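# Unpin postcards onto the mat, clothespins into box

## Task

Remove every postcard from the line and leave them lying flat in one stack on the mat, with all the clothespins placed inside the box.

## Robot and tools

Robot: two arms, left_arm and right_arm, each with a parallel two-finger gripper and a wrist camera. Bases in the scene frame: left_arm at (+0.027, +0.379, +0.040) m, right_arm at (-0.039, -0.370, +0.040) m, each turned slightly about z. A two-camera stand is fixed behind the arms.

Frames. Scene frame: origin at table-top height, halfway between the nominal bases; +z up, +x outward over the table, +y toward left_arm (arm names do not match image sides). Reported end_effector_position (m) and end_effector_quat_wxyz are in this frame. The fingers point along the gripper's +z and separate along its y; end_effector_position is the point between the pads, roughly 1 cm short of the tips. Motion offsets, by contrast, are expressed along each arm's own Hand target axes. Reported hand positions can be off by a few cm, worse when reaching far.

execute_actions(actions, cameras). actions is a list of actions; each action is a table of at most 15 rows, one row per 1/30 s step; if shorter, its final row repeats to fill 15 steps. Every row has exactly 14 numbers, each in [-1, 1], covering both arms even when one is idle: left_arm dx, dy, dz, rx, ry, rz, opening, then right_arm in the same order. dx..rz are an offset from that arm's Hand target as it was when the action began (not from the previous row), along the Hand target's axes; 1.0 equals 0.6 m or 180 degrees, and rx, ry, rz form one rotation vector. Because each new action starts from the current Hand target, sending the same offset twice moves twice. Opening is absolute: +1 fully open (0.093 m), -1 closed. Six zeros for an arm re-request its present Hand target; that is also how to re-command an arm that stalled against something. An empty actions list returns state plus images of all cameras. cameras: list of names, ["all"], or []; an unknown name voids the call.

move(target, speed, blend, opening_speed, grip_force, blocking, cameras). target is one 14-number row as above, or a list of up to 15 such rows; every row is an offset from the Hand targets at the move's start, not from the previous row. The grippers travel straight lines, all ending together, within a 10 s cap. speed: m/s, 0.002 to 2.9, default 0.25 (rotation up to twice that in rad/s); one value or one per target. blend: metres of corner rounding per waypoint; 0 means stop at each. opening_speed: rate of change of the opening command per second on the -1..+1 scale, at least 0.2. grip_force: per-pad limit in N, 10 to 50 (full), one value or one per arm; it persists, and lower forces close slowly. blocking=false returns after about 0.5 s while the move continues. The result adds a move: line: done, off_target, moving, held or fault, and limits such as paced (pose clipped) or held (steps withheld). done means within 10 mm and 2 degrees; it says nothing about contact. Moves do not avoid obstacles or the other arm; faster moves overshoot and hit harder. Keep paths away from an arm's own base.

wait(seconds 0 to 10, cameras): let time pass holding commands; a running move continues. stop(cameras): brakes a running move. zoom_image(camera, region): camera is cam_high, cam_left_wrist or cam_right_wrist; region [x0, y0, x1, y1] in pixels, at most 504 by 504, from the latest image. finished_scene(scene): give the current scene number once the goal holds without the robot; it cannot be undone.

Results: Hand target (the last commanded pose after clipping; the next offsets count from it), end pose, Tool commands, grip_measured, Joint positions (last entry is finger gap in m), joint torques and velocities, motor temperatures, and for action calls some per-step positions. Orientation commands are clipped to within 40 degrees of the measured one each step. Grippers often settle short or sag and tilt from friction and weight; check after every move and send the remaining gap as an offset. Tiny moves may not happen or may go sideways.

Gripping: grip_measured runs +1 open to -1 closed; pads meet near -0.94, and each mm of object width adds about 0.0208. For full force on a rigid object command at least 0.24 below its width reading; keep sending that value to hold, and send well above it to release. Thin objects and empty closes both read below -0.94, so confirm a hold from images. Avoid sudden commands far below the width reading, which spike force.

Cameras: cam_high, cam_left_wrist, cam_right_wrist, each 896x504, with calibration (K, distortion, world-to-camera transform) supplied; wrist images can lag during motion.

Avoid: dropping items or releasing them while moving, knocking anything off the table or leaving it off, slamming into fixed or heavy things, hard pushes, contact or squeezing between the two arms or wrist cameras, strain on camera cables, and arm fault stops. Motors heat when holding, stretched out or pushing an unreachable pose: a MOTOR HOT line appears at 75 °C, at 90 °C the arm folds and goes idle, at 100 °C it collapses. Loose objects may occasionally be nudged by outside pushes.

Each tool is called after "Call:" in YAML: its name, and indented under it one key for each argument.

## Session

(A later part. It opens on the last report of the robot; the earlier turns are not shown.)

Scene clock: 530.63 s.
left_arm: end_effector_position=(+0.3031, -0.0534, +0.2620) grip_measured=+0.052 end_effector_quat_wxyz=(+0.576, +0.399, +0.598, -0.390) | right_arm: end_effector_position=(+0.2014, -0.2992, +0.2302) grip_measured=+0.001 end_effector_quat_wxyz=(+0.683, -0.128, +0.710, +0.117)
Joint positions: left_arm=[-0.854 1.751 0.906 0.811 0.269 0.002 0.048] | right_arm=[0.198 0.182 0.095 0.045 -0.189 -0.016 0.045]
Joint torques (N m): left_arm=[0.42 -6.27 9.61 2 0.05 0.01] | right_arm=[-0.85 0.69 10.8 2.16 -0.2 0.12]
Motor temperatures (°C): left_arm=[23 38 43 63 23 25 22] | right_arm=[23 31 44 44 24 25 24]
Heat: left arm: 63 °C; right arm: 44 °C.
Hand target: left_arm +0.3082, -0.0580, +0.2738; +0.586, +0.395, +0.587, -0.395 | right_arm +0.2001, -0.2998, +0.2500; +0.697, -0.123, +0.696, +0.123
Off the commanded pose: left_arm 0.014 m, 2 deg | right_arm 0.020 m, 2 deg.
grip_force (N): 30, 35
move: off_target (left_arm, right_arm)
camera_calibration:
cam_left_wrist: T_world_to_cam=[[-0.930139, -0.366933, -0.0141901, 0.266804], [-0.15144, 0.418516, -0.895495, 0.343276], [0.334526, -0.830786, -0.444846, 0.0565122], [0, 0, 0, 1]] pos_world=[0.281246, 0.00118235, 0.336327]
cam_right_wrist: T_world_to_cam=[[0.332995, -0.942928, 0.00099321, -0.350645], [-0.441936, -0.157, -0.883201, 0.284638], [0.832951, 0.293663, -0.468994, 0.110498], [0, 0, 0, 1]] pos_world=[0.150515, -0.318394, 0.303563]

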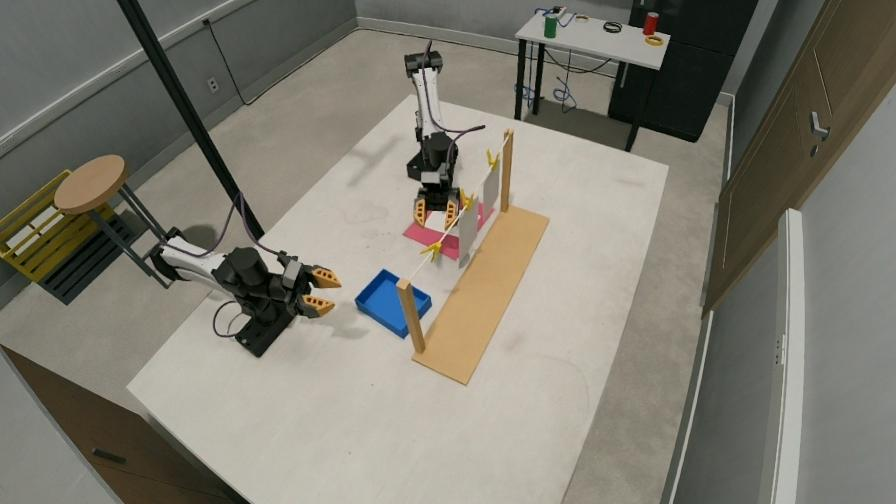

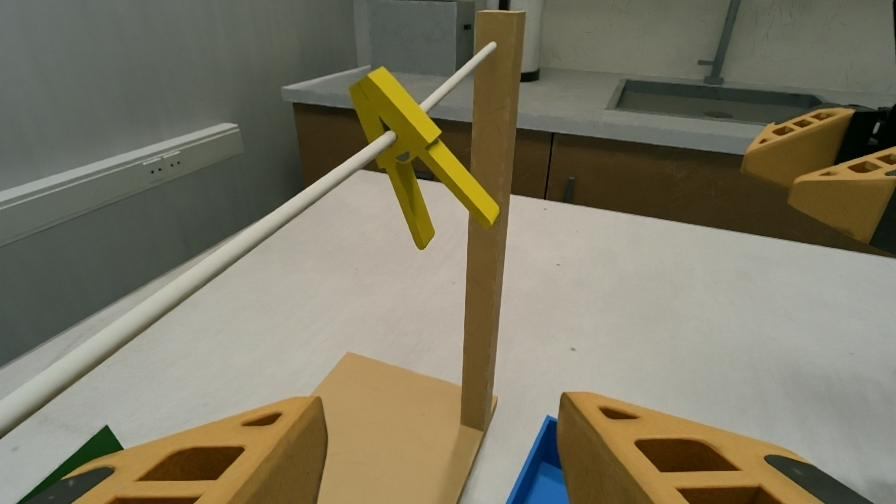

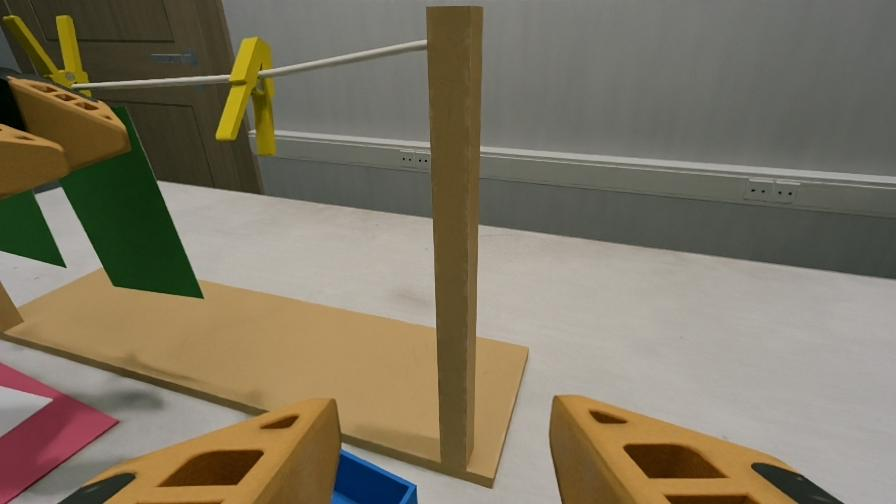

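Call:
move:
  target: [-0.01,-0.004,0.165,0,0,0,0.05,0,0,0,0,0,0,0]
  speed: 0.12
  cameras: ["cam_left_wrist","cam_right_wrist"]

Scene clock: 540.83 s.
left_arm: end_effector_position=(+0.3392, -0.1443, +0.2665) grip_measured=+0.052 end_effector_quat_wxyz=(+0.571, +0.404, +0.596, -0.393) | right_arm: end_effector_position=(+0.2014, -0.2992, +0.2302) grip_measured=+0.001 end_effector_quat_wxyz=(+0.683, -0.128, +0.710, +0.117)
Joint positions: left_arm=[-0.908 2.059 1.363 0.656 0.23 0.001 0.048] | right_arm=[0.198 0.182 0.095 0.045 -0.189 -0.016 0.045]
Joint torques (N m): left_arm=[-0.53 -8.68 10.47 2.01 -0.17 -0.03] | right_arm=[-0.87 0.69 10.8 2.16 -0.22 0.13]
Motor temperatures (°C): left_arm=[23 37 44 57 23 25 22] | right_arm=[23 31 44 43 24 25 24]
Heat: left arm: 57 °C; right arm: 44 °C.
Hand target: left_arm +0.3432, -0.1506, +0.2800; +0.586, +0.395, +0.587, -0.396 | right_arm +0.2001, -0.2998, +0.2500; +0.697, -0.123, +0.696, +0.123
Off the commanded pose: left_arm 0.015 m, 2 deg | right_arm 0.020 m, 2 deg.
grip_force (N): 30, 35
move: off_target (left_arm, right_arm)
camera_calibration:
cam_left_wrist: T_world_to_cam=[[-0.936065, -0.351579, -0.0132208, 0.271082], [-0.147367, 0.425928, -0.892675, 0.389628], [0.319477, -0.833653, -0.450507, -0.0228024], [0, 0, 0, 1]] pos_world=[0.318454, -0.0896559, 0.341122]
cam_right_wrist: T_world_to_cam=[[0.332995, -0.942928, 0.00099321, -0.350645], [-0.441936, -0.157, -0.883201, 0.284638], [0.832951, 0.293663, -0.468994, 0.110498], [0, 0, 0, 1]] pos_world=[0.150515, -0.318394, 0.303563]
Images, in order (width x height): cam_left_wrist 896x504, cam_right_wrist 896x504.

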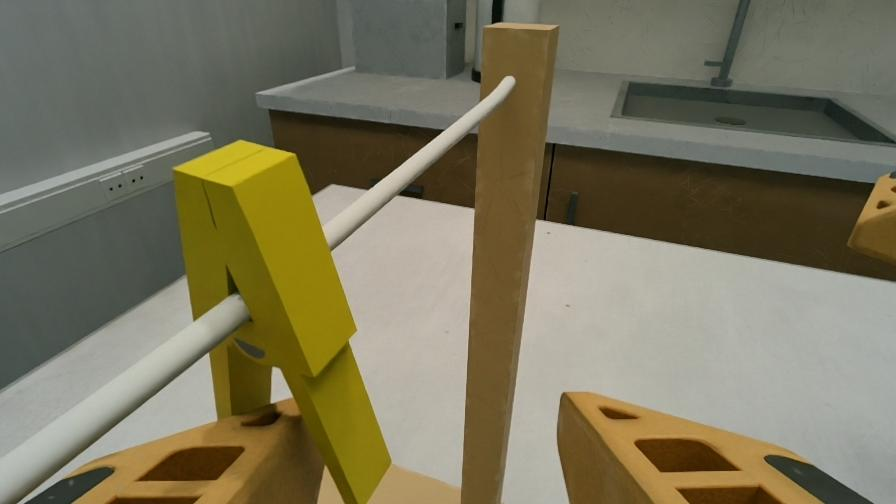

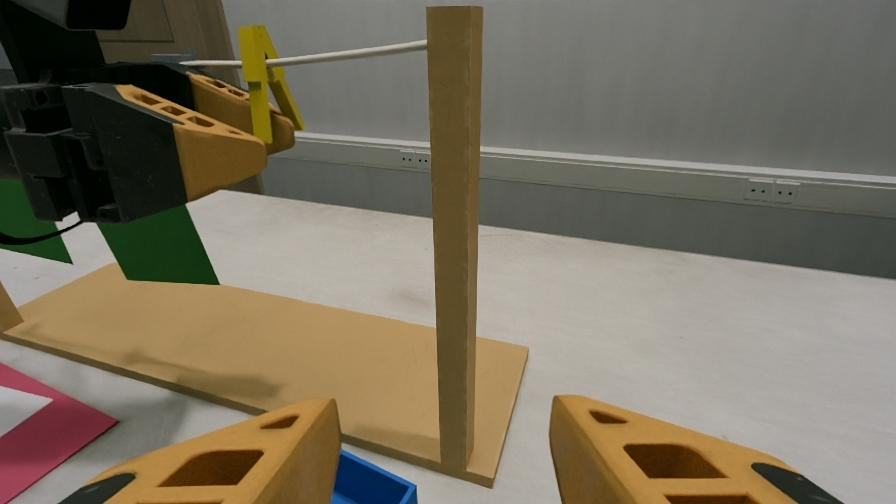

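Call:
move:
  target:
    - [0,0,-0.13,0,0,0,0.3,0,0,0,0,0,0,0]
    - [0.025,0.004,-0.13,0,-0.083,0,0.3,0,0,0,0,0,0,0]
  speed: 0.12
  cameras: ["cam_left_wrist","cam_right_wrist"]

Scene clock: 563.70 s.
left_arm: end_effector_position=(+0.3125, -0.0802, +0.2644) grip_measured=+0.298 end_effector_quat_wxyz=(+0.651, +0.346, +0.511, -0.443) | right_arm: end_effector_position=(+0.2014, -0.2992, +0.2302) grip_measured=+0.001 end_effector_quat_wxyz=(+0.683, -0.128, +0.710, +0.117)
Joint positions: left_arm=[-0.876 2.031 0.97 1.31 0.249 -0.066 0.06] | right_arm=[0.198 0.182 0.095 0.045 -0.189 -0.016 0.045]
Joint torques (N m): left_arm=[0.66 -7.5 5.65 2.04 -0.07 -0.01] | right_arm=[-0.88 0.7 10.78 2.16 -0.2 0.12]
Motor temperatures (°C): left_arm=[23 39 42 51 23 25 22] | right_arm=[23 30 46 43 24 25 24]
Heat: left arm: 51 °C; right arm: 46 °C.
Hand target: left_arm +0.3161, -0.0774, +0.2648; +0.658, +0.340, +0.505, -0.443 | right_arm +0.2001, -0.2998, +0.2500; +0.697, -0.123, +0.696, +0.123
Off the commanded pose: left_arm 0.005 m, 1 deg | right_arm 0.020 m, 2 deg.
grip_force (N): 30, 35
move: off_target (right_arm)
camera_calibration:
cam_left_wrist: T_world_to_cam=[[-0.931859, -0.362237, -0.0205613, 0.268342], [-0.0484314, 0.180354, -0.982409, 0.329698], [0.359573, -0.914471, -0.185608, -0.0508196], [0, 0, 0, 1]] pos_world=[0.284298, -0.00873177, 0.319983]
cam_right_wrist: T_world_to_cam=[[0.332995, -0.942928, 0.00099321, -0.350645], [-0.441936, -0.157, -0.883201, 0.284638], [0.832951, 0.293663, -0.468994, 0.110498], [0, 0, 0, 1]] pos_world=[0.150515, -0.318394, 0.303563]
Images, in order (width x height): cam_left_wrist 896x504, cam_right_wrist 896x504.

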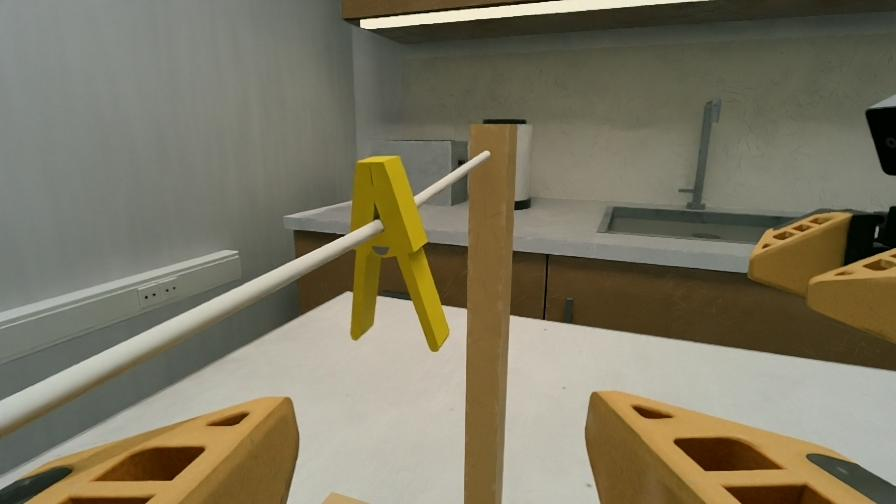

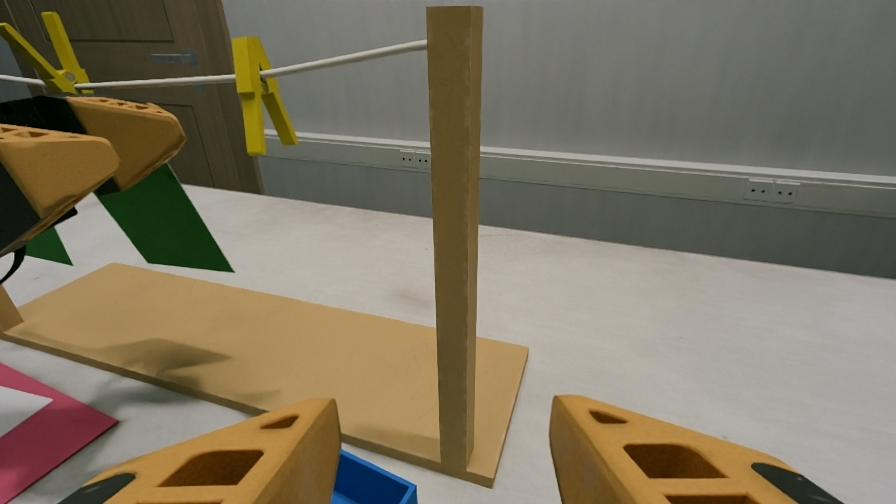

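Call:
move:
  target:
    - [0.038,0.032,0,0,0,0,0.3,0,0,0,0,0,0,0]
    - [0.033,0.032,0.127,0,0,0,0.3,0,0,0,0,0,0,0]
  speed: 0.12
  blend: [0.02,0]
  cameras: ["cam_left_wrist","cam_right_wrist"]

Scene clock: 575.33 s.
left_arm: end_effector_position=(+0.3601, -0.1391, +0.2580) grip_measured=+0.298 end_effector_quat_wxyz=(+0.646, +0.347, +0.514, -0.445) | right_arm: end_effector_position=(+0.2014, -0.2992, +0.2302) grip_measured=+0.001 end_effector_quat_wxyz=(+0.683, -0.128, +0.710, +0.117)
Joint positions: left_arm=[-0.867 2.256 1.344 1.154 0.262 -0.074 0.06] | right_arm=[0.198 0.182 0.095 0.045 -0.189 -0.016 0.045]
Joint torques (N m): left_arm=[-0.36 -9.22 9.22 1.83 -0.21 0.09] | right_arm=[-0.85 0.69 10.78 2.16 -0.21 0.13]
Heat: left arm: 51 °C; right arm: 47 °C.
Hand target: left_arm +0.3635, -0.1432, +0.2653; +0.658, +0.340, +0.505, -0.443 | right_arm +0.2001, -0.2998, +0.2500; +0.697, -0.123, +0.696, +0.123
Off the commanded pose: left_arm 0.009 m, 2 deg | right_arm 0.020 m, 2 deg.
grip_force (N): 30, 35
move: off_target (right_arm); blend cut to 0.0149 m at target 1
camera_calibration:
cam_left_wrist: T_world_to_cam=[[-0.934046, -0.356879, -0.0139451, 0.291073], [-0.0561963, 0.185415, -0.981052, 0.339389], [0.352703, -0.915565, -0.193242, -0.118725], [0, 0, 0, 1]] pos_world=[0.332823, -0.0677507, 0.314074]
cam_right_wrist: T_world_to_cam=[[0.332995, -0.942928, 0.00099321, -0.350645], [-0.441936, -0.157, -0.883201, 0.284638], [0.832951, 0.293663, -0.468994, 0.110498], [0, 0, 0, 1]] pos_world=[0.150515, -0.318394, 0.303563]
Images, in order (width x height): cam_left_wrist 896x504, cam_right_wrist 896x504.

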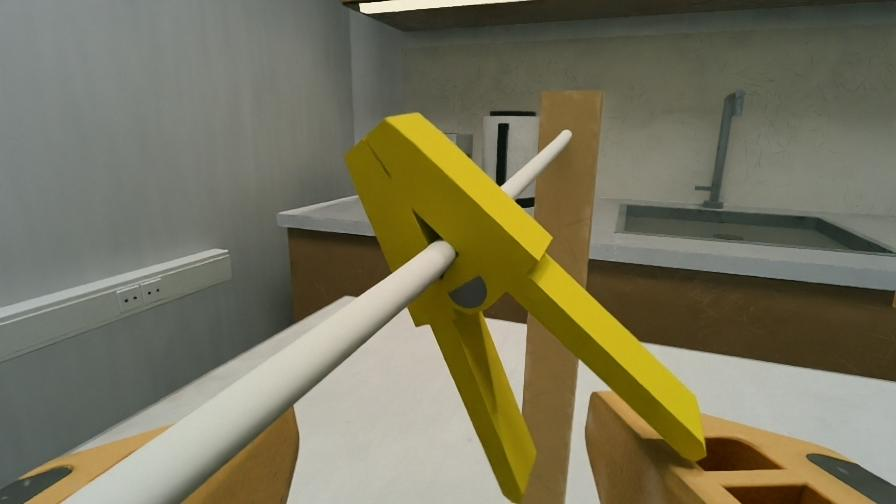

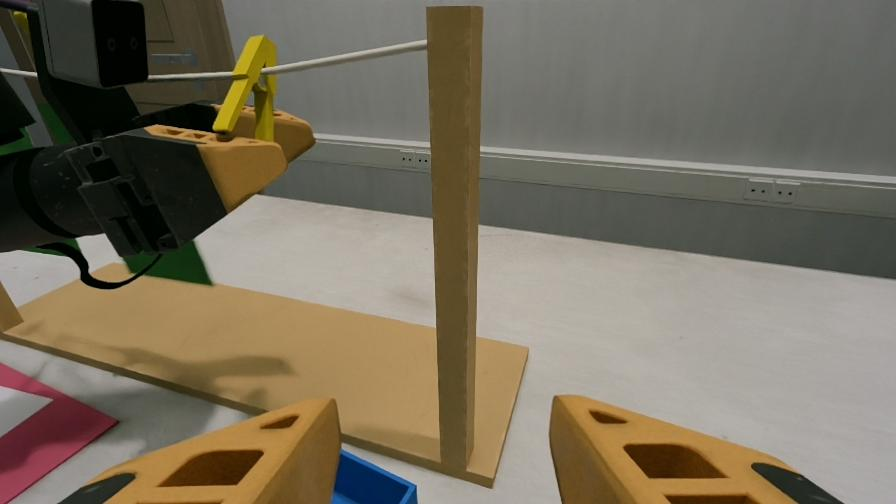

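Call:
move:
  target: [0.056,0,-0.015,0,0,0,0.3,0,0,0,0,0,0,0]
  speed: 0.1
  cameras: ["cam_left_wrist","cam_right_wrist"]

Scene clock: 579.33 s.
left_arm: end_effector_position=(+0.3622, -0.1418, +0.2227) grip_measured=+0.298 end_effector_quat_wxyz=(+0.642, +0.348, +0.519, -0.444) | right_arm: end_effector_position=(+0.2014, -0.2992, +0.2302) grip_measured=+0.001 end_effector_quat_wxyz=(+0.683, -0.128, +0.710, +0.117)
Joint positions: left_arm=[-0.867 2.344 1.344 1.229 0.262 -0.074 0.06] | right_arm=[0.198 0.182 0.095 0.045 -0.189 -0.016 0.045]
Joint torques (N m): left_arm=[-0.44 -9.62 7.49 2.04 -0.21 0.11] | right_arm=[-0.87 0.7 10.76 2.16 -0.2 0.13]
Heat: left arm: 51 °C; right arm: 47 °C.
Hand target: left_arm +0.3634, -0.1431, +0.2305; +0.658, +0.340, +0.505, -0.443 | right_arm +0.2001, -0.2998, +0.2500; +0.697, -0.123, +0.696, +0.123
Off the commanded pose: left_arm 0.008 m, 2 deg | right_arm 0.020 m, 2 deg.
grip_force (N): 30, 35
move: off_target (right_arm)
camera_calibration:
cam_left_wrist: T_world_to_cam=[[-0.933988, -0.357155, -0.0103313, 0.290711], [-0.0639567, 0.195559, -0.978604, 0.309131], [0.351534, -0.913344, -0.205492, -0.125309], [0, 0, 0, 1]] pos_world=[0.335342, -0.0710748, 0.279771]
cam_right_wrist: T_world_to_cam=[[0.332995, -0.942928, 0.00099321, -0.350645], [-0.441936, -0.157, -0.883201, 0.284638], [0.832951, 0.293663, -0.468994, 0.110498], [0, 0, 0, 1]] pos_world=[0.150515, -0.318394, 0.303563]
Images, in order (width x height): cam_left_wrist 896x504, cam_right_wrist 896x504.

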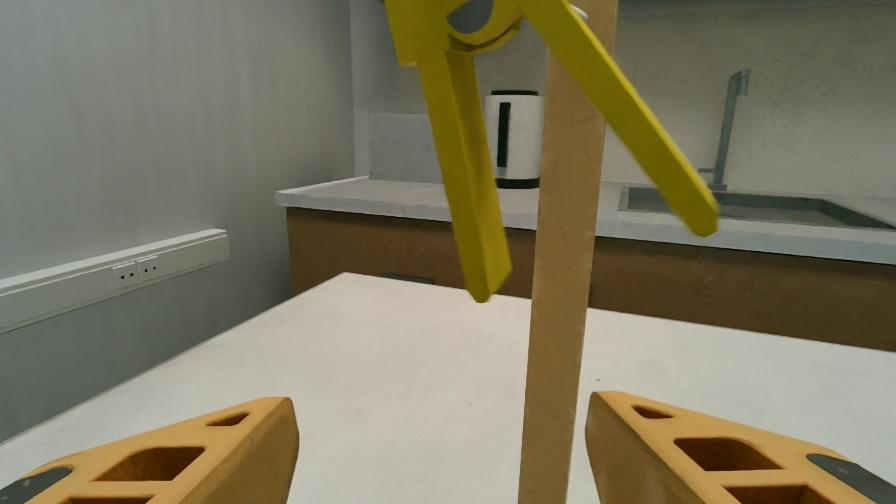

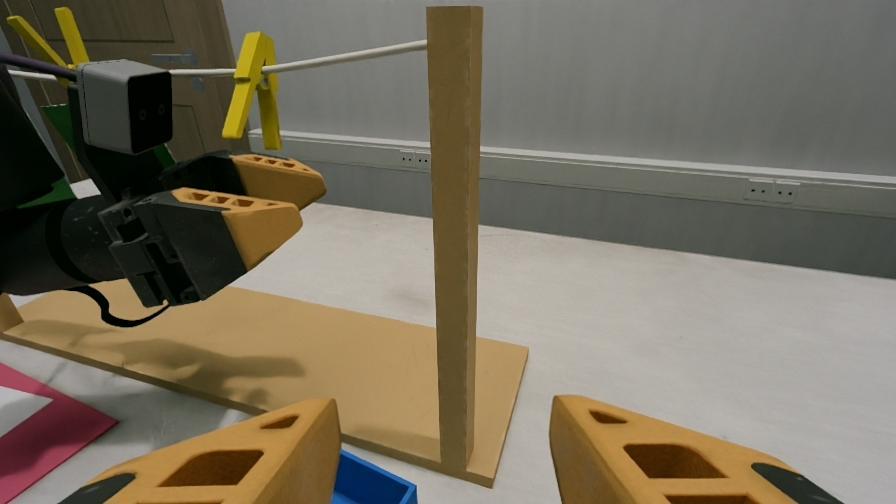

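Call:
move:
  target:
    - [-0.003,-0.028,-0.01,0,0,0,0.55,0,0,0,0,0,0,0]
    - [-0.056,-0.028,0.005,0,0,0,0.55,0,0,0,0,0,0,0]
  speed: 0.1
  cameras: ["cam_left_wrist","cam_right_wrist"]

Scene clock: 587.97 s.
left_arm: end_effector_position=(+0.3471, -0.1473, +0.2235) grip_measured=+0.548 end_effector_quat_wxyz=(+0.631, +0.352, +0.532, -0.442) | right_arm: end_effector_position=(+0.2014, -0.2992, +0.2302) grip_measured=+0.001 end_effector_quat_wxyz=(+0.683, -0.128, +0.710, +0.117)
Joint positions: left_arm=[-0.901 2.303 1.314 1.182 0.23 -0.071 0.072] | right_arm=[0.198 0.182 0.095 0.045 -0.189 -0.016 0.045]
Joint torques (N m): left_arm=[-0.27 -15.3 6.89 1.87 -0.19 0.19] | right_arm=[-0.87 0.66 10.76 2.16 -0.21 0.13]
Heat: left arm: 51 °C; right arm: 47 °C.
Hand target: left_arm +0.3457, -0.1442, +0.2639; +0.658, +0.340, +0.505, -0.443 | right_arm +0.2001, -0.2998, +0.2500; +0.697, -0.123, +0.696, +0.123
Off the commanded pose: left_arm 0.040 m, 5 deg | right_arm 0.020 m, 2 deg.
grip_force (N): 30, 35
move: off_target (left_arm, right_arm)
camera_calibration:
cam_left_wrist: T_world_to_cam=[[-0.934816, -0.355119, 0.00315245, 0.272183], [-0.0877512, 0.222376, -0.971004, 0.320558], [0.344121, -0.907986, -0.239043, -0.114005], [0, 0, 0, 1]] pos_world=[0.321801, -0.0781422, 0.283153]
cam_right_wrist: T_world_to_cam=[[0.332995, -0.942928, 0.00099321, -0.350645], [-0.441936, -0.157, -0.883201, 0.284638], [0.832951, 0.293663, -0.468994, 0.110498], [0, 0, 0, 1]] pos_world=[0.150515, -0.318394, 0.303563]
Images, in order (width x height): cam_left_wrist 896x504, cam_right_wrist 896x504.

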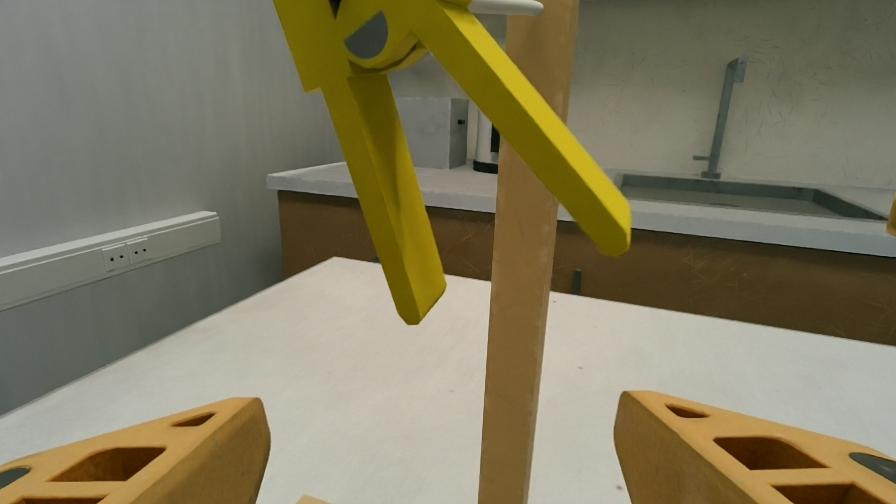

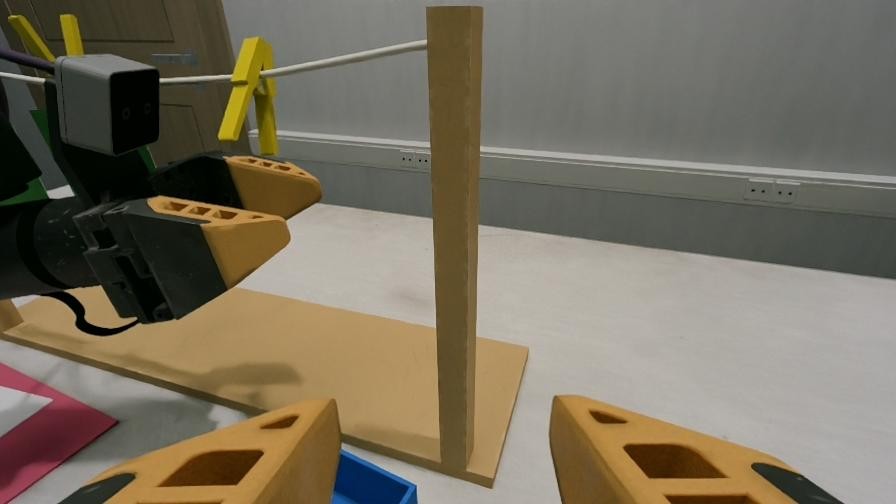

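Call:
execute_actions:
  actions: []

Call:
zoom_image:
  camera: "cam_high"
  region: [390, 130, 540, 290]

Scene clock: 592.20 s.
left_arm: end_effector_position=(+0.3471, -0.1474, +0.2234) grip_measured=+0.548 end_effector_quat_wxyz=(+0.631, +0.352, +0.532, -0.442) | right_arm: end_effector_position=(+0.2014, -0.2992, +0.2302) grip_measured=+0.001 end_effector_quat_wxyz=(+0.683, -0.128, +0.710, +0.117)
Joint positions: left_arm=[-0.901 2.303 1.314 1.182 0.23 -0.071 0.072] | right_arm=[0.198 0.182 0.095 0.045 -0.189 -0.016 0.045]
Joint velocities: within noise
Joint torques (N m): left_arm=[-0.31 -15.3 6.95 1.89 -0.19 0.17] | right_arm=[-0.85 0.66 10.78 2.16 -0.21 0.13]
Motor temperatures (°C): left_arm=[23 41 41 52 23 25 22] | right_arm=[23 29 47 44 24 25 24]
Heat: left arm: 52 °C; right arm: 47 °C.
Hand target: left_arm +0.3457, -0.1442, +0.2639; +0.658, +0.340, +0.505, -0.443 | right_arm +0.2001, -0.2998, +0.2500; +0.697, -0.123, +0.696, +0.123
Tool commands: left_gripper/opening=+0.55 right_gripper/opening=+0.0
Off the commanded pose: left_arm 0.041 m, 5 deg | right_arm 0.020 m, 2 deg.
grip_force (N): 30, 35
camera_calibration:
cam_left_wrist: T_world_to_cam=[[-0.93484, -0.355055, 0.00325425, 0.272132], [-0.0879313, 0.222619, -0.970932, 0.32054], [0.34401, -0.907952, -0.239334, -0.114], [0, 0, 0, 1]] pos_world=[0.321802, -0.0782429, 0.283053]
cam_right_wrist: T_world_to_cam=[[0.332995, -0.942928, 0.00099321, -0.350645], [-0.441936, -0.157, -0.883201, 0.284638], [0.832951, 0.293663, -0.468994, 0.110498], [0, 0, 0, 1]] pos_world=[0.150515, -0.318394, 0.303563]

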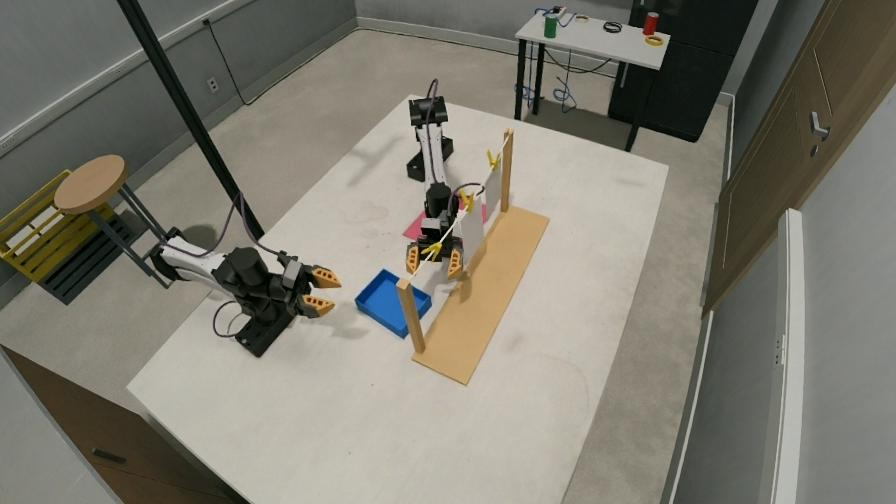

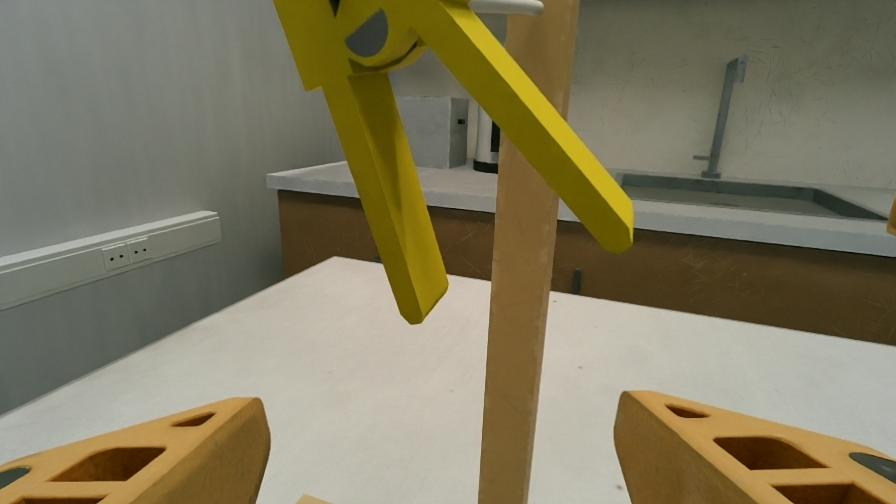

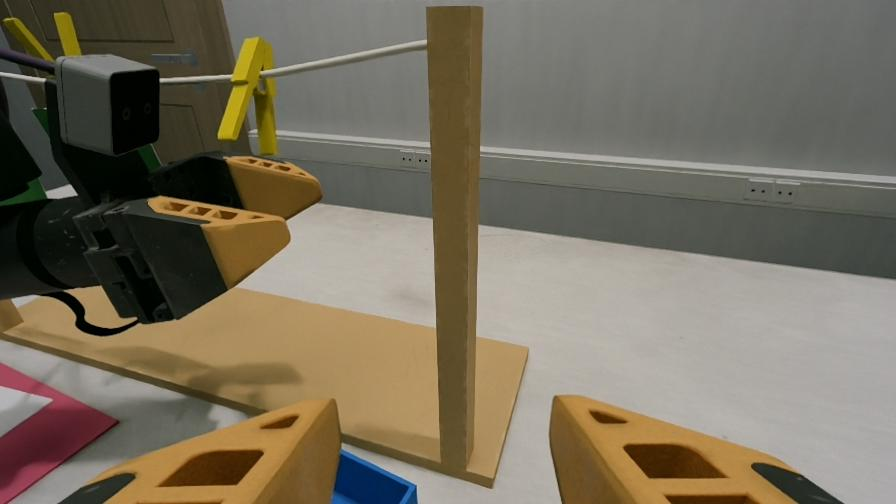

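Scaled by 3.150 from the camera's 896x504 image, which has a finer 1280x720 frame.

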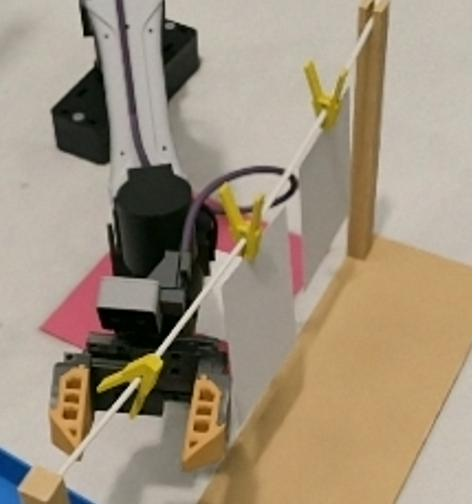

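Call:
zoom_image:
  camera: "cam_high"
  region: [440, 165, 500, 225]

Scaled by 8.400 from the camera's 896x504 image, which has a finer 1280x720 frame.

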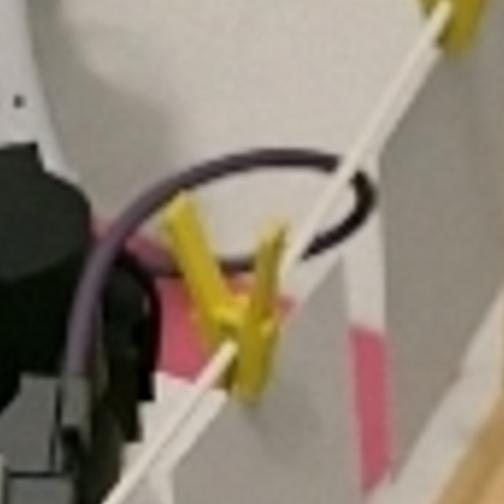

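Call:
move:
  target:
    - [0.0886,0,-0.0237,0,0,0,0.3,0,0,0,0,0,0,0]
    - [0.0587,-0.151,-0.135,0,0,0,0.3,0,0,0,0,0,0,0]
    - [-0.139,-0.059,-0.479,0,0,0,0.3,0,0,0,0,0,0,0.3]
    - [-0.139,-0.059,-0.479,0,0,0,0.3,-0.025,0.1,0.1925,-0.1556,0,0,0.3]
  speed: [0.08,0.12,0.25,0.2]
  cameras: ["all"]

Scene clock: 639.60 s.
left_arm: end_effector_position=(+0.2020, +0.1168, +0.2637) grip_measured=+0.302 end_effector_quat_wxyz=(+0.650, +0.342, +0.516, -0.442) | right_arm: end_effector_position=(+0.2841, -0.2092, +0.2477) grip_measured=+0.299 end_effector_quat_wxyz=(+0.633, -0.282, +0.664, +0.281)
Joint positions: left_arm=[-0.711 1.213 0.085 1.386 0.398 -0.114 0.06] | right_arm=[0.217 1.227 0.379 0.797 -0.642 -0.015 0.06]
Joint torques (N m): left_arm=[0.65 -3.52 5.18 1.78 -0.01 0.03] | right_arm=[0.76 -2.76 9.65 2.23 -0.23 0.12]
Motor temperatures (°C): left_arm=[23 48 39 52 23 25 22] | right_arm=[23 29 49 45 24 25 24]
Heat: left arm: 52 °C; right arm: 49 °C.
Hand target: left_arm +0.2004, +0.1198, +0.2703; +0.657, +0.340, +0.505, -0.444 | right_arm +0.2879, -0.2037, +0.2650; +0.646, -0.288, +0.646, +0.288
Off the commanded pose: left_arm 0.007 m, 1 deg | right_arm 0.019 m, 3 deg.
grip_force (N): 30, 35
move: off_target (right_arm); target 3's new opening was sent with right_arm's hand 0.020 m and 2 deg from that target
camera_calibration:
cam_left_wrist: T_world_to_cam=[[-0.928685, -0.370676, -0.0119402, 0.234784], [-0.0596365, 0.181034, -0.981667, 0.29006], [0.366042, -0.910948, -0.190229, 0.168351], [0, 0, 0, 1]] pos_world=[0.173715, 0.187877, 0.319571]
cam_right_wrist: T_world_to_cam=[[0.724658, -0.68873, -0.0228407, -0.345558], [-0.338065, -0.326427, -0.882699, 0.285667], [0.600485, 0.647376, -0.469384, 0.163592], [0, 0, 0, 1]] pos_world=[0.248751, -0.250653, 0.321053]

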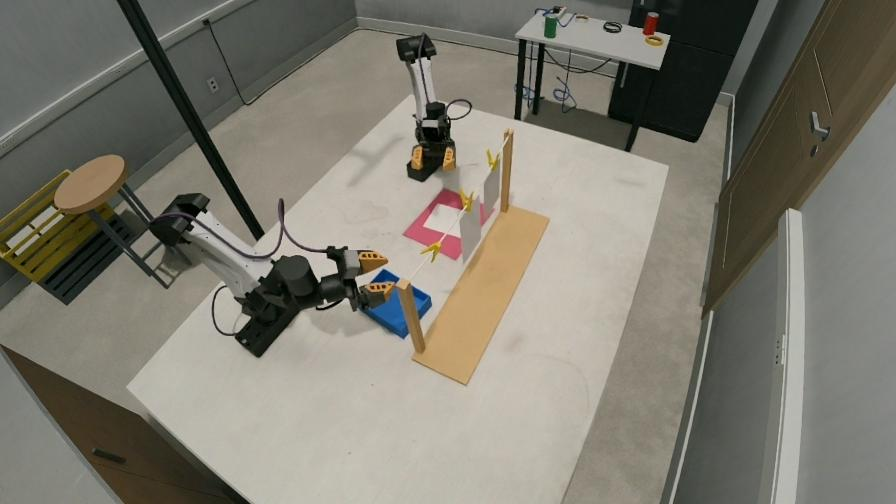

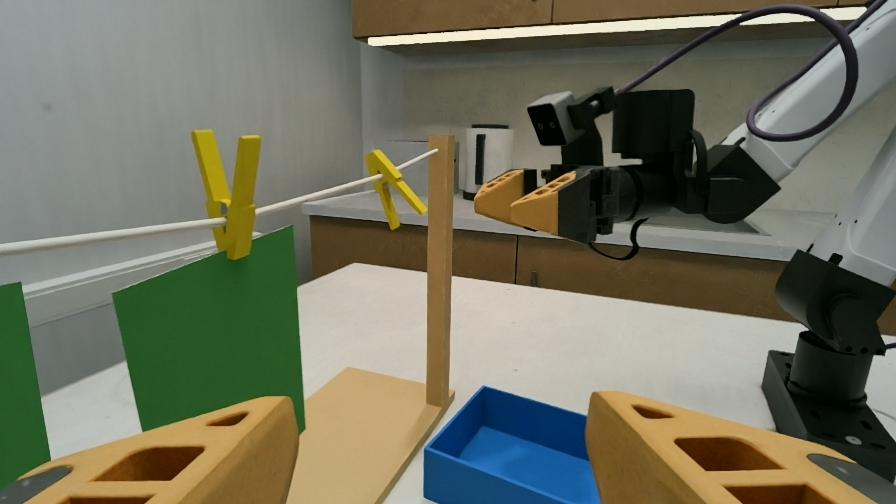

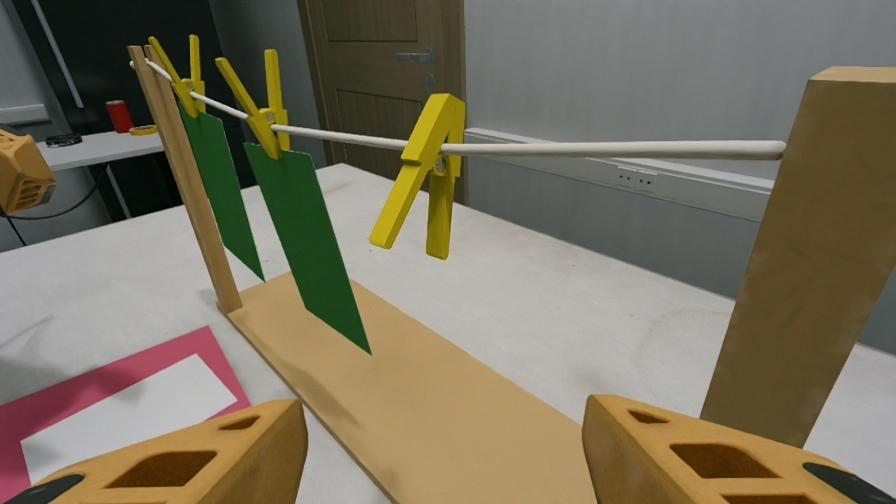

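Call:
move:
  target:
    - [0,0,0,0,0,0,0.3,0,0.0175,0.06,0,0,0,0.3]
    - [0,0,0,0,0,0,0.3,0,0.0175,0.1455,0,0,0,0.3]
  speed: 0.1
  blend: [0.02,0]
  cameras: ["all"]

Scene clock: 649.40 s.
left_arm: end_effector_position=(+0.2020, +0.1168, +0.2637) grip_measured=+0.302 end_effector_quat_wxyz=(+0.650, +0.342, +0.516, -0.442) | right_arm: end_effector_position=(+0.3330, -0.1369, +0.2488) grip_measured=+0.299 end_effector_quat_wxyz=(+0.631, -0.291, +0.661, +0.284)
Joint positions: left_arm=[-0.711 1.213 0.085 1.386 0.398 -0.114 0.06] | right_arm=[0.433 1.536 0.618 0.869 -0.444 -0.013 0.06]
Joint torques (N m): left_arm=[0.76 -3.56 5.09 1.79 0.01 -0.01] | right_arm=[0.66 -4.93 9.47 2.32 -0.07 0.11]
Heat: left arm: 52 °C; right arm: 49 °C.
Hand target: left_arm +0.2004, +0.1198, +0.2703; +0.657, +0.340, +0.505, -0.444 | right_arm +0.3386, -0.1318, +0.2650; +0.646, -0.288, +0.646, +0.288
Off the commanded pose: left_arm 0.007 m, 1 deg | right_arm 0.018 m, 3 deg.
grip_force (N): 30, 35
move: off_target (right_arm); blend cut to 0.0191 m at target 1
camera_calibration:
cam_left_wrist: T_world_to_cam=[[-0.928685, -0.370676, -0.0119402, 0.234784], [-0.0596365, 0.181034, -0.981667, 0.29006], [0.366042, -0.910948, -0.190229, 0.168351], [0, 0, 0, 1]] pos_world=[0.173715, 0.187877, 0.319571]
cam_right_wrist: T_world_to_cam=[[0.737323, -0.675372, -0.0150637, -0.335445], [-0.32841, -0.33887, -0.881654, 0.321557], [0.59034, 0.655011, -0.471656, 0.0928616], [0, 0, 0, 1]] pos_world=[0.298114, -0.17841, 0.322248]

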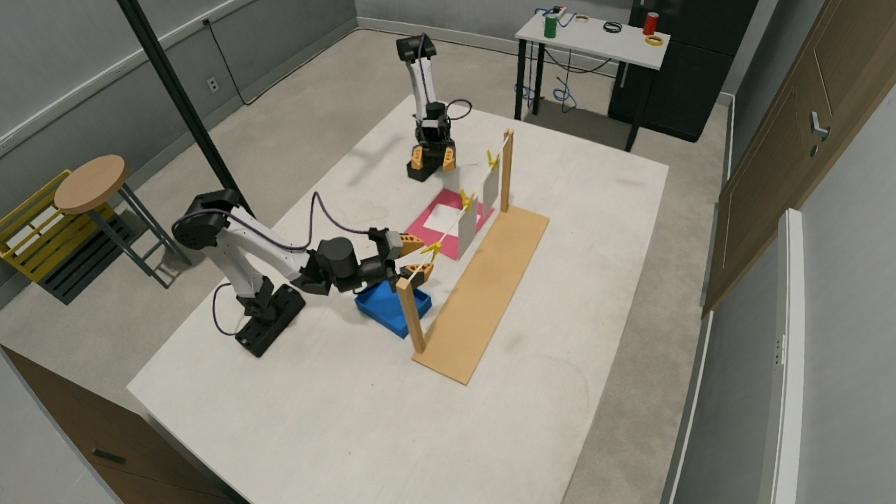

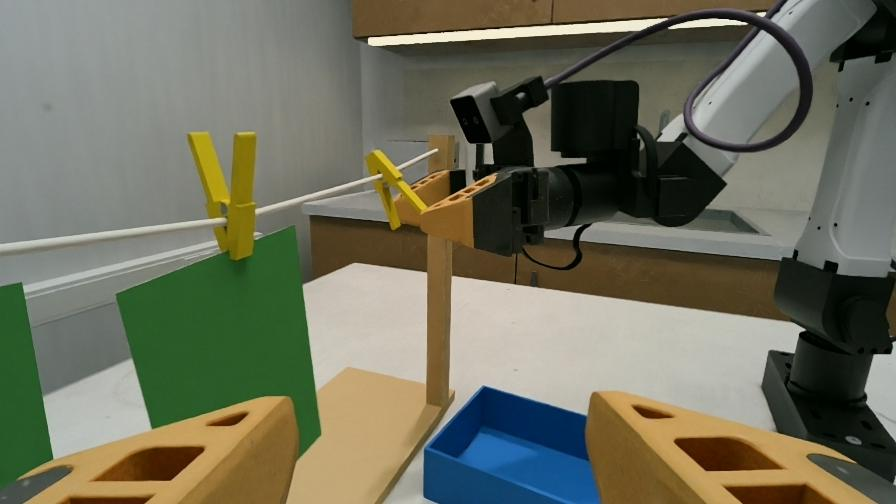

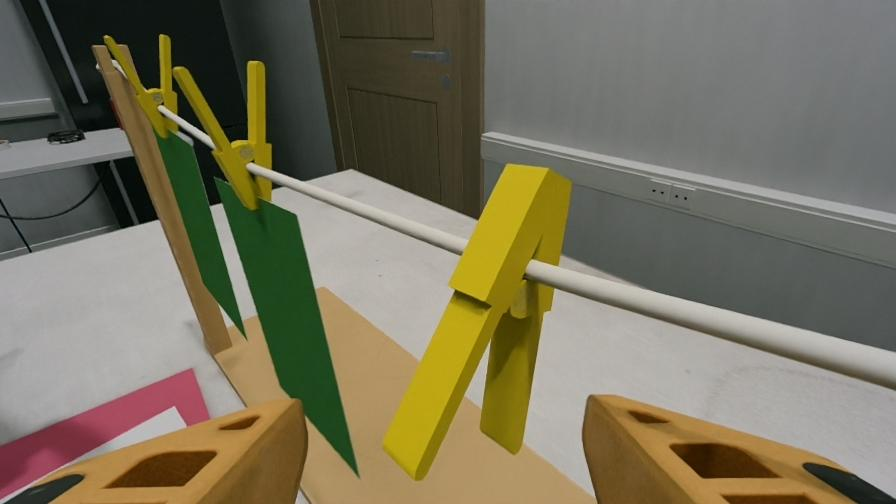

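Call:
move:
  target:
    - [0,0,0,0,0,0,0.3,-0.013,0,0,0,0,0,0.3]
    - [0,0,0,0,0,0,0.3,-0.013,0,0,0,0,0,-1]
  speed: 0.1
  grip_force: [30,40]
  cameras: ["cam_left_wrist","cam_right_wrist"]

Call:
zoom_image:
  camera: "cam_left_wrist"
  region: [340, 110, 560, 270]

Scene clock: 659.37 s.
left_arm: end_effector_position=(+0.2020, +0.1168, +0.2637) grip_measured=+0.302 end_effector_quat_wxyz=(+0.650, +0.342, +0.516, -0.442) | right_arm: end_effector_position=(+0.3369, -0.1358, +0.2551) grip_measured=-0.979 end_effector_quat_wxyz=(+0.633, -0.289, +0.660, +0.284)
Joint positions: left_arm=[-0.711 1.213 0.085 1.386 0.398 -0.114 0.06] | right_arm=[0.433 1.536 0.642 0.852 -0.441 -0.01 0]
Joint torques (N m): left_arm=[0.66 -3.59 5.15 1.83 0.02 0.01] | right_arm=[0.68 -6.8 9.01 2.1 -0.09 0.08]
Motor temperatures (°C): left_arm=[23 41 38 51 23 25 22] | right_arm=[23 30 48 46 24 25 24]
Heat: left arm: 51 °C; right arm: 48 °C.
Hand target: left_arm +0.2004, +0.1198, +0.2703; +0.657, +0.340, +0.505, -0.444 | right_arm +0.3385, -0.1318, +0.2726; +0.646, -0.288, +0.646, +0.288
Off the commanded pose: left_arm 0.007 m, 1 deg | right_arm 0.018 m, 2 deg.
grip_force (N): 30, 40
move: off_target (right_arm); target 2's new opening was sent with right_arm's hand 0.020 m and 2 deg from that target
camera_calibration:
cam_left_wrist: T_world_to_cam=[[-0.928685, -0.370676, -0.0119402, 0.234784], [-0.0596365, 0.181034, -0.981667, 0.29006], [0.366042, -0.910948, -0.190229, 0.168351], [0, 0, 0, 1]] pos_world=[0.173715, 0.187877, 0.319571]
cam_right_wrist: T_world_to_cam=[[0.735006, -0.677892, -0.0151146, -0.337071], [-0.325935, -0.333673, -0.88455, 0.329357], [0.594587, 0.655076, -0.4662, 0.0899381], [0, 0, 0, 1]] pos_world=[0.301622, -0.177517, 0.328167]
Images, in order (width x height): cam_left_wrist 896x504, cam_right_wrist 896x504.

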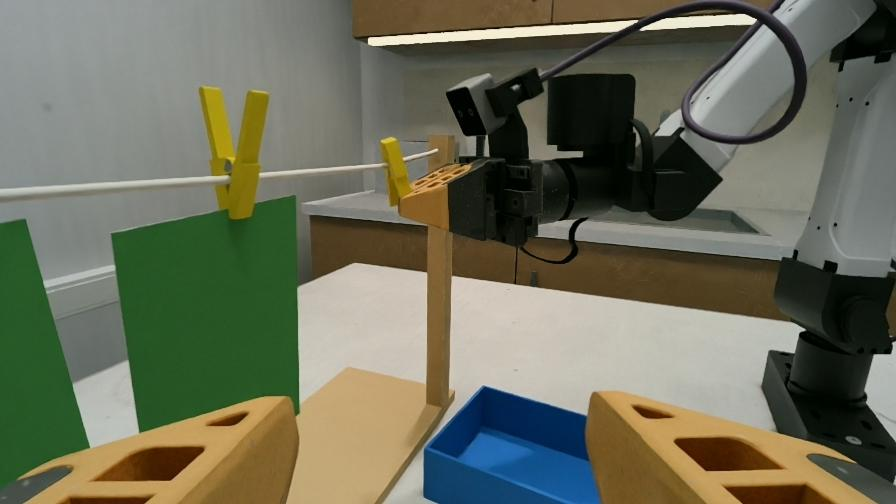

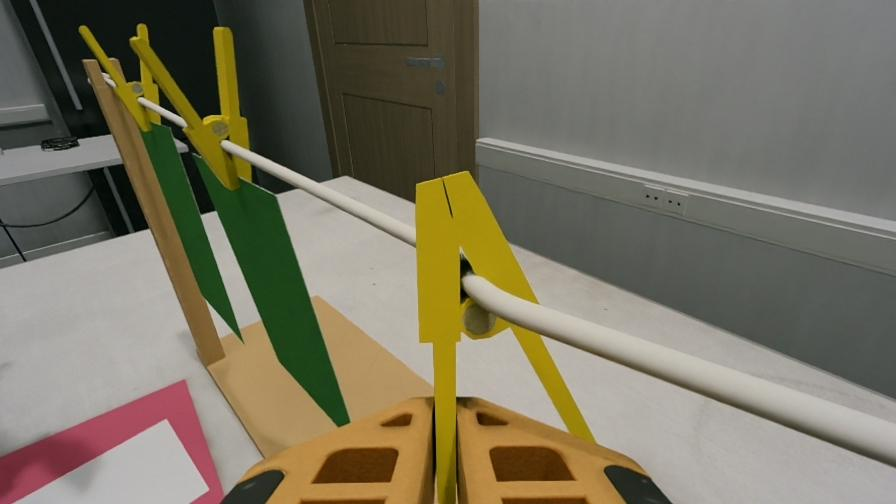

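Scaled by 2.291 from the camera's 896x504 image, which has a finer 1280x720 frame.

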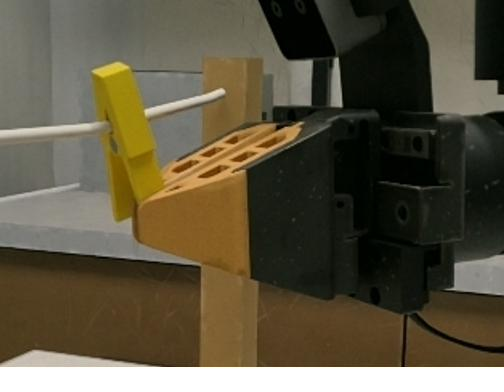

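Call:
move:
  target: [0,0,0,0,0,0,0.3,0.075,0,0,0,0,0,-1]
  speed: 0.05
  cameras: ["cam_left_wrist","cam_right_wrist"]

Scene clock: 666.23 s.
left_arm: end_effector_position=(+0.2020, +0.1168, +0.2637) grip_measured=+0.302 end_effector_quat_wxyz=(+0.650, +0.342, +0.516, -0.442) | right_arm: end_effector_position=(+0.3420, -0.1341, +0.2454) grip_measured=-0.981 end_effector_quat_wxyz=(+0.666, -0.289, +0.627, +0.282)
Joint positions: left_arm=[-0.711 1.213 0.085 1.386 0.398 -0.114 0.06] | right_arm=[0.433 1.658 0.605 1.104 -0.439 -0.01 0]
Joint torques (N m): left_arm=[0.68 -3.66 5.11 1.81 0.01 0.01] | right_arm=[0.75 -4.92 4.49 1.9 -0.07 0.07]
Heat: left arm: 51 °C; right arm: 48 °C.
Hand target: left_arm +0.2004, +0.1198, +0.2703; +0.657, +0.340, +0.505, -0.444 | right_arm +0.3386, -0.1318, +0.2280; +0.646, -0.288, +0.645, +0.288
Off the commanded pose: left_arm 0.007 m, 1 deg | right_arm 0.018 m, 3 deg.
grip_force (N): 30, 40
move: off_target (right_arm)
camera_calibration:
cam_left_wrist: T_world_to_cam=[[-0.928685, -0.370676, -0.0119402, 0.234784], [-0.0596365, 0.181034, -0.981667, 0.29006], [0.366042, -0.910948, -0.190229, 0.168351], [0, 0, 0, 1]] pos_world=[0.173715, 0.187877, 0.319571]
cam_right_wrist: T_world_to_cam=[[0.733067, -0.679757, 0.0232849, -0.348832], [-0.249621, -0.300728, -0.920463, 0.310189], [0.632694, 0.668949, -0.390136, 0.0515448], [0, 0, 0, 1]] pos_world=[0.300535, -0.178319, 0.313749]
Images, in order (width x height): cam_left_wrist 896x504, cam_right_wrist 896x504.

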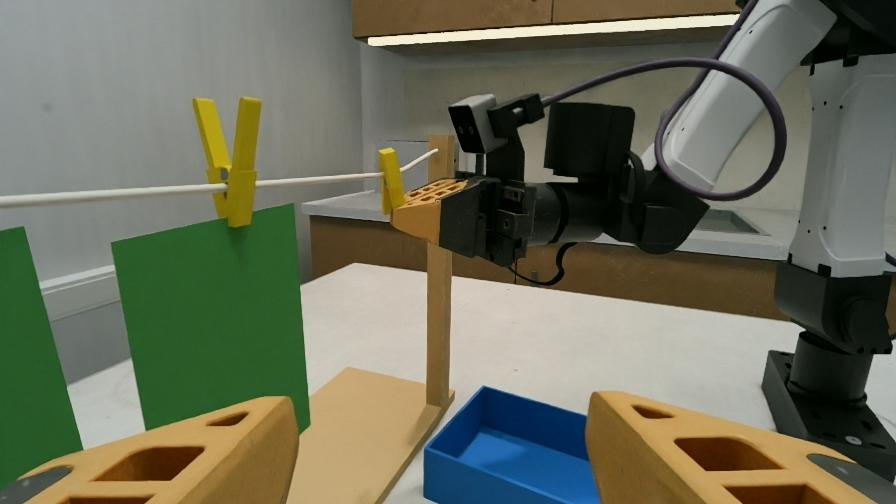

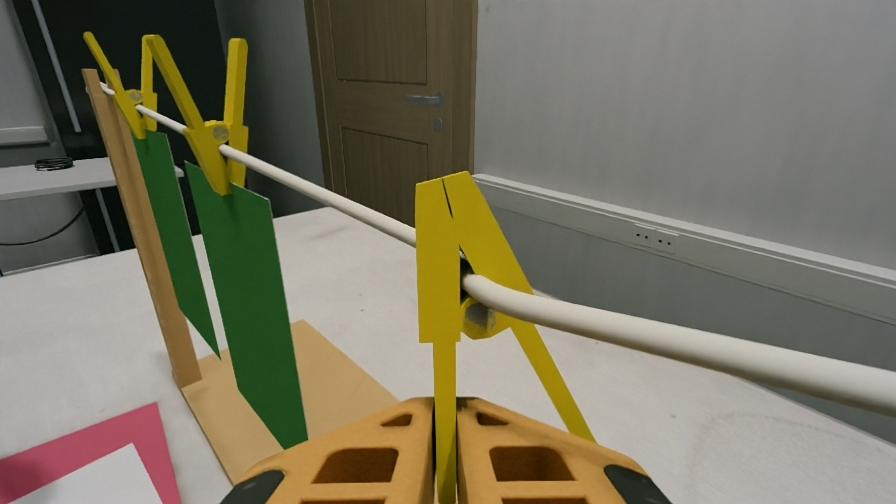

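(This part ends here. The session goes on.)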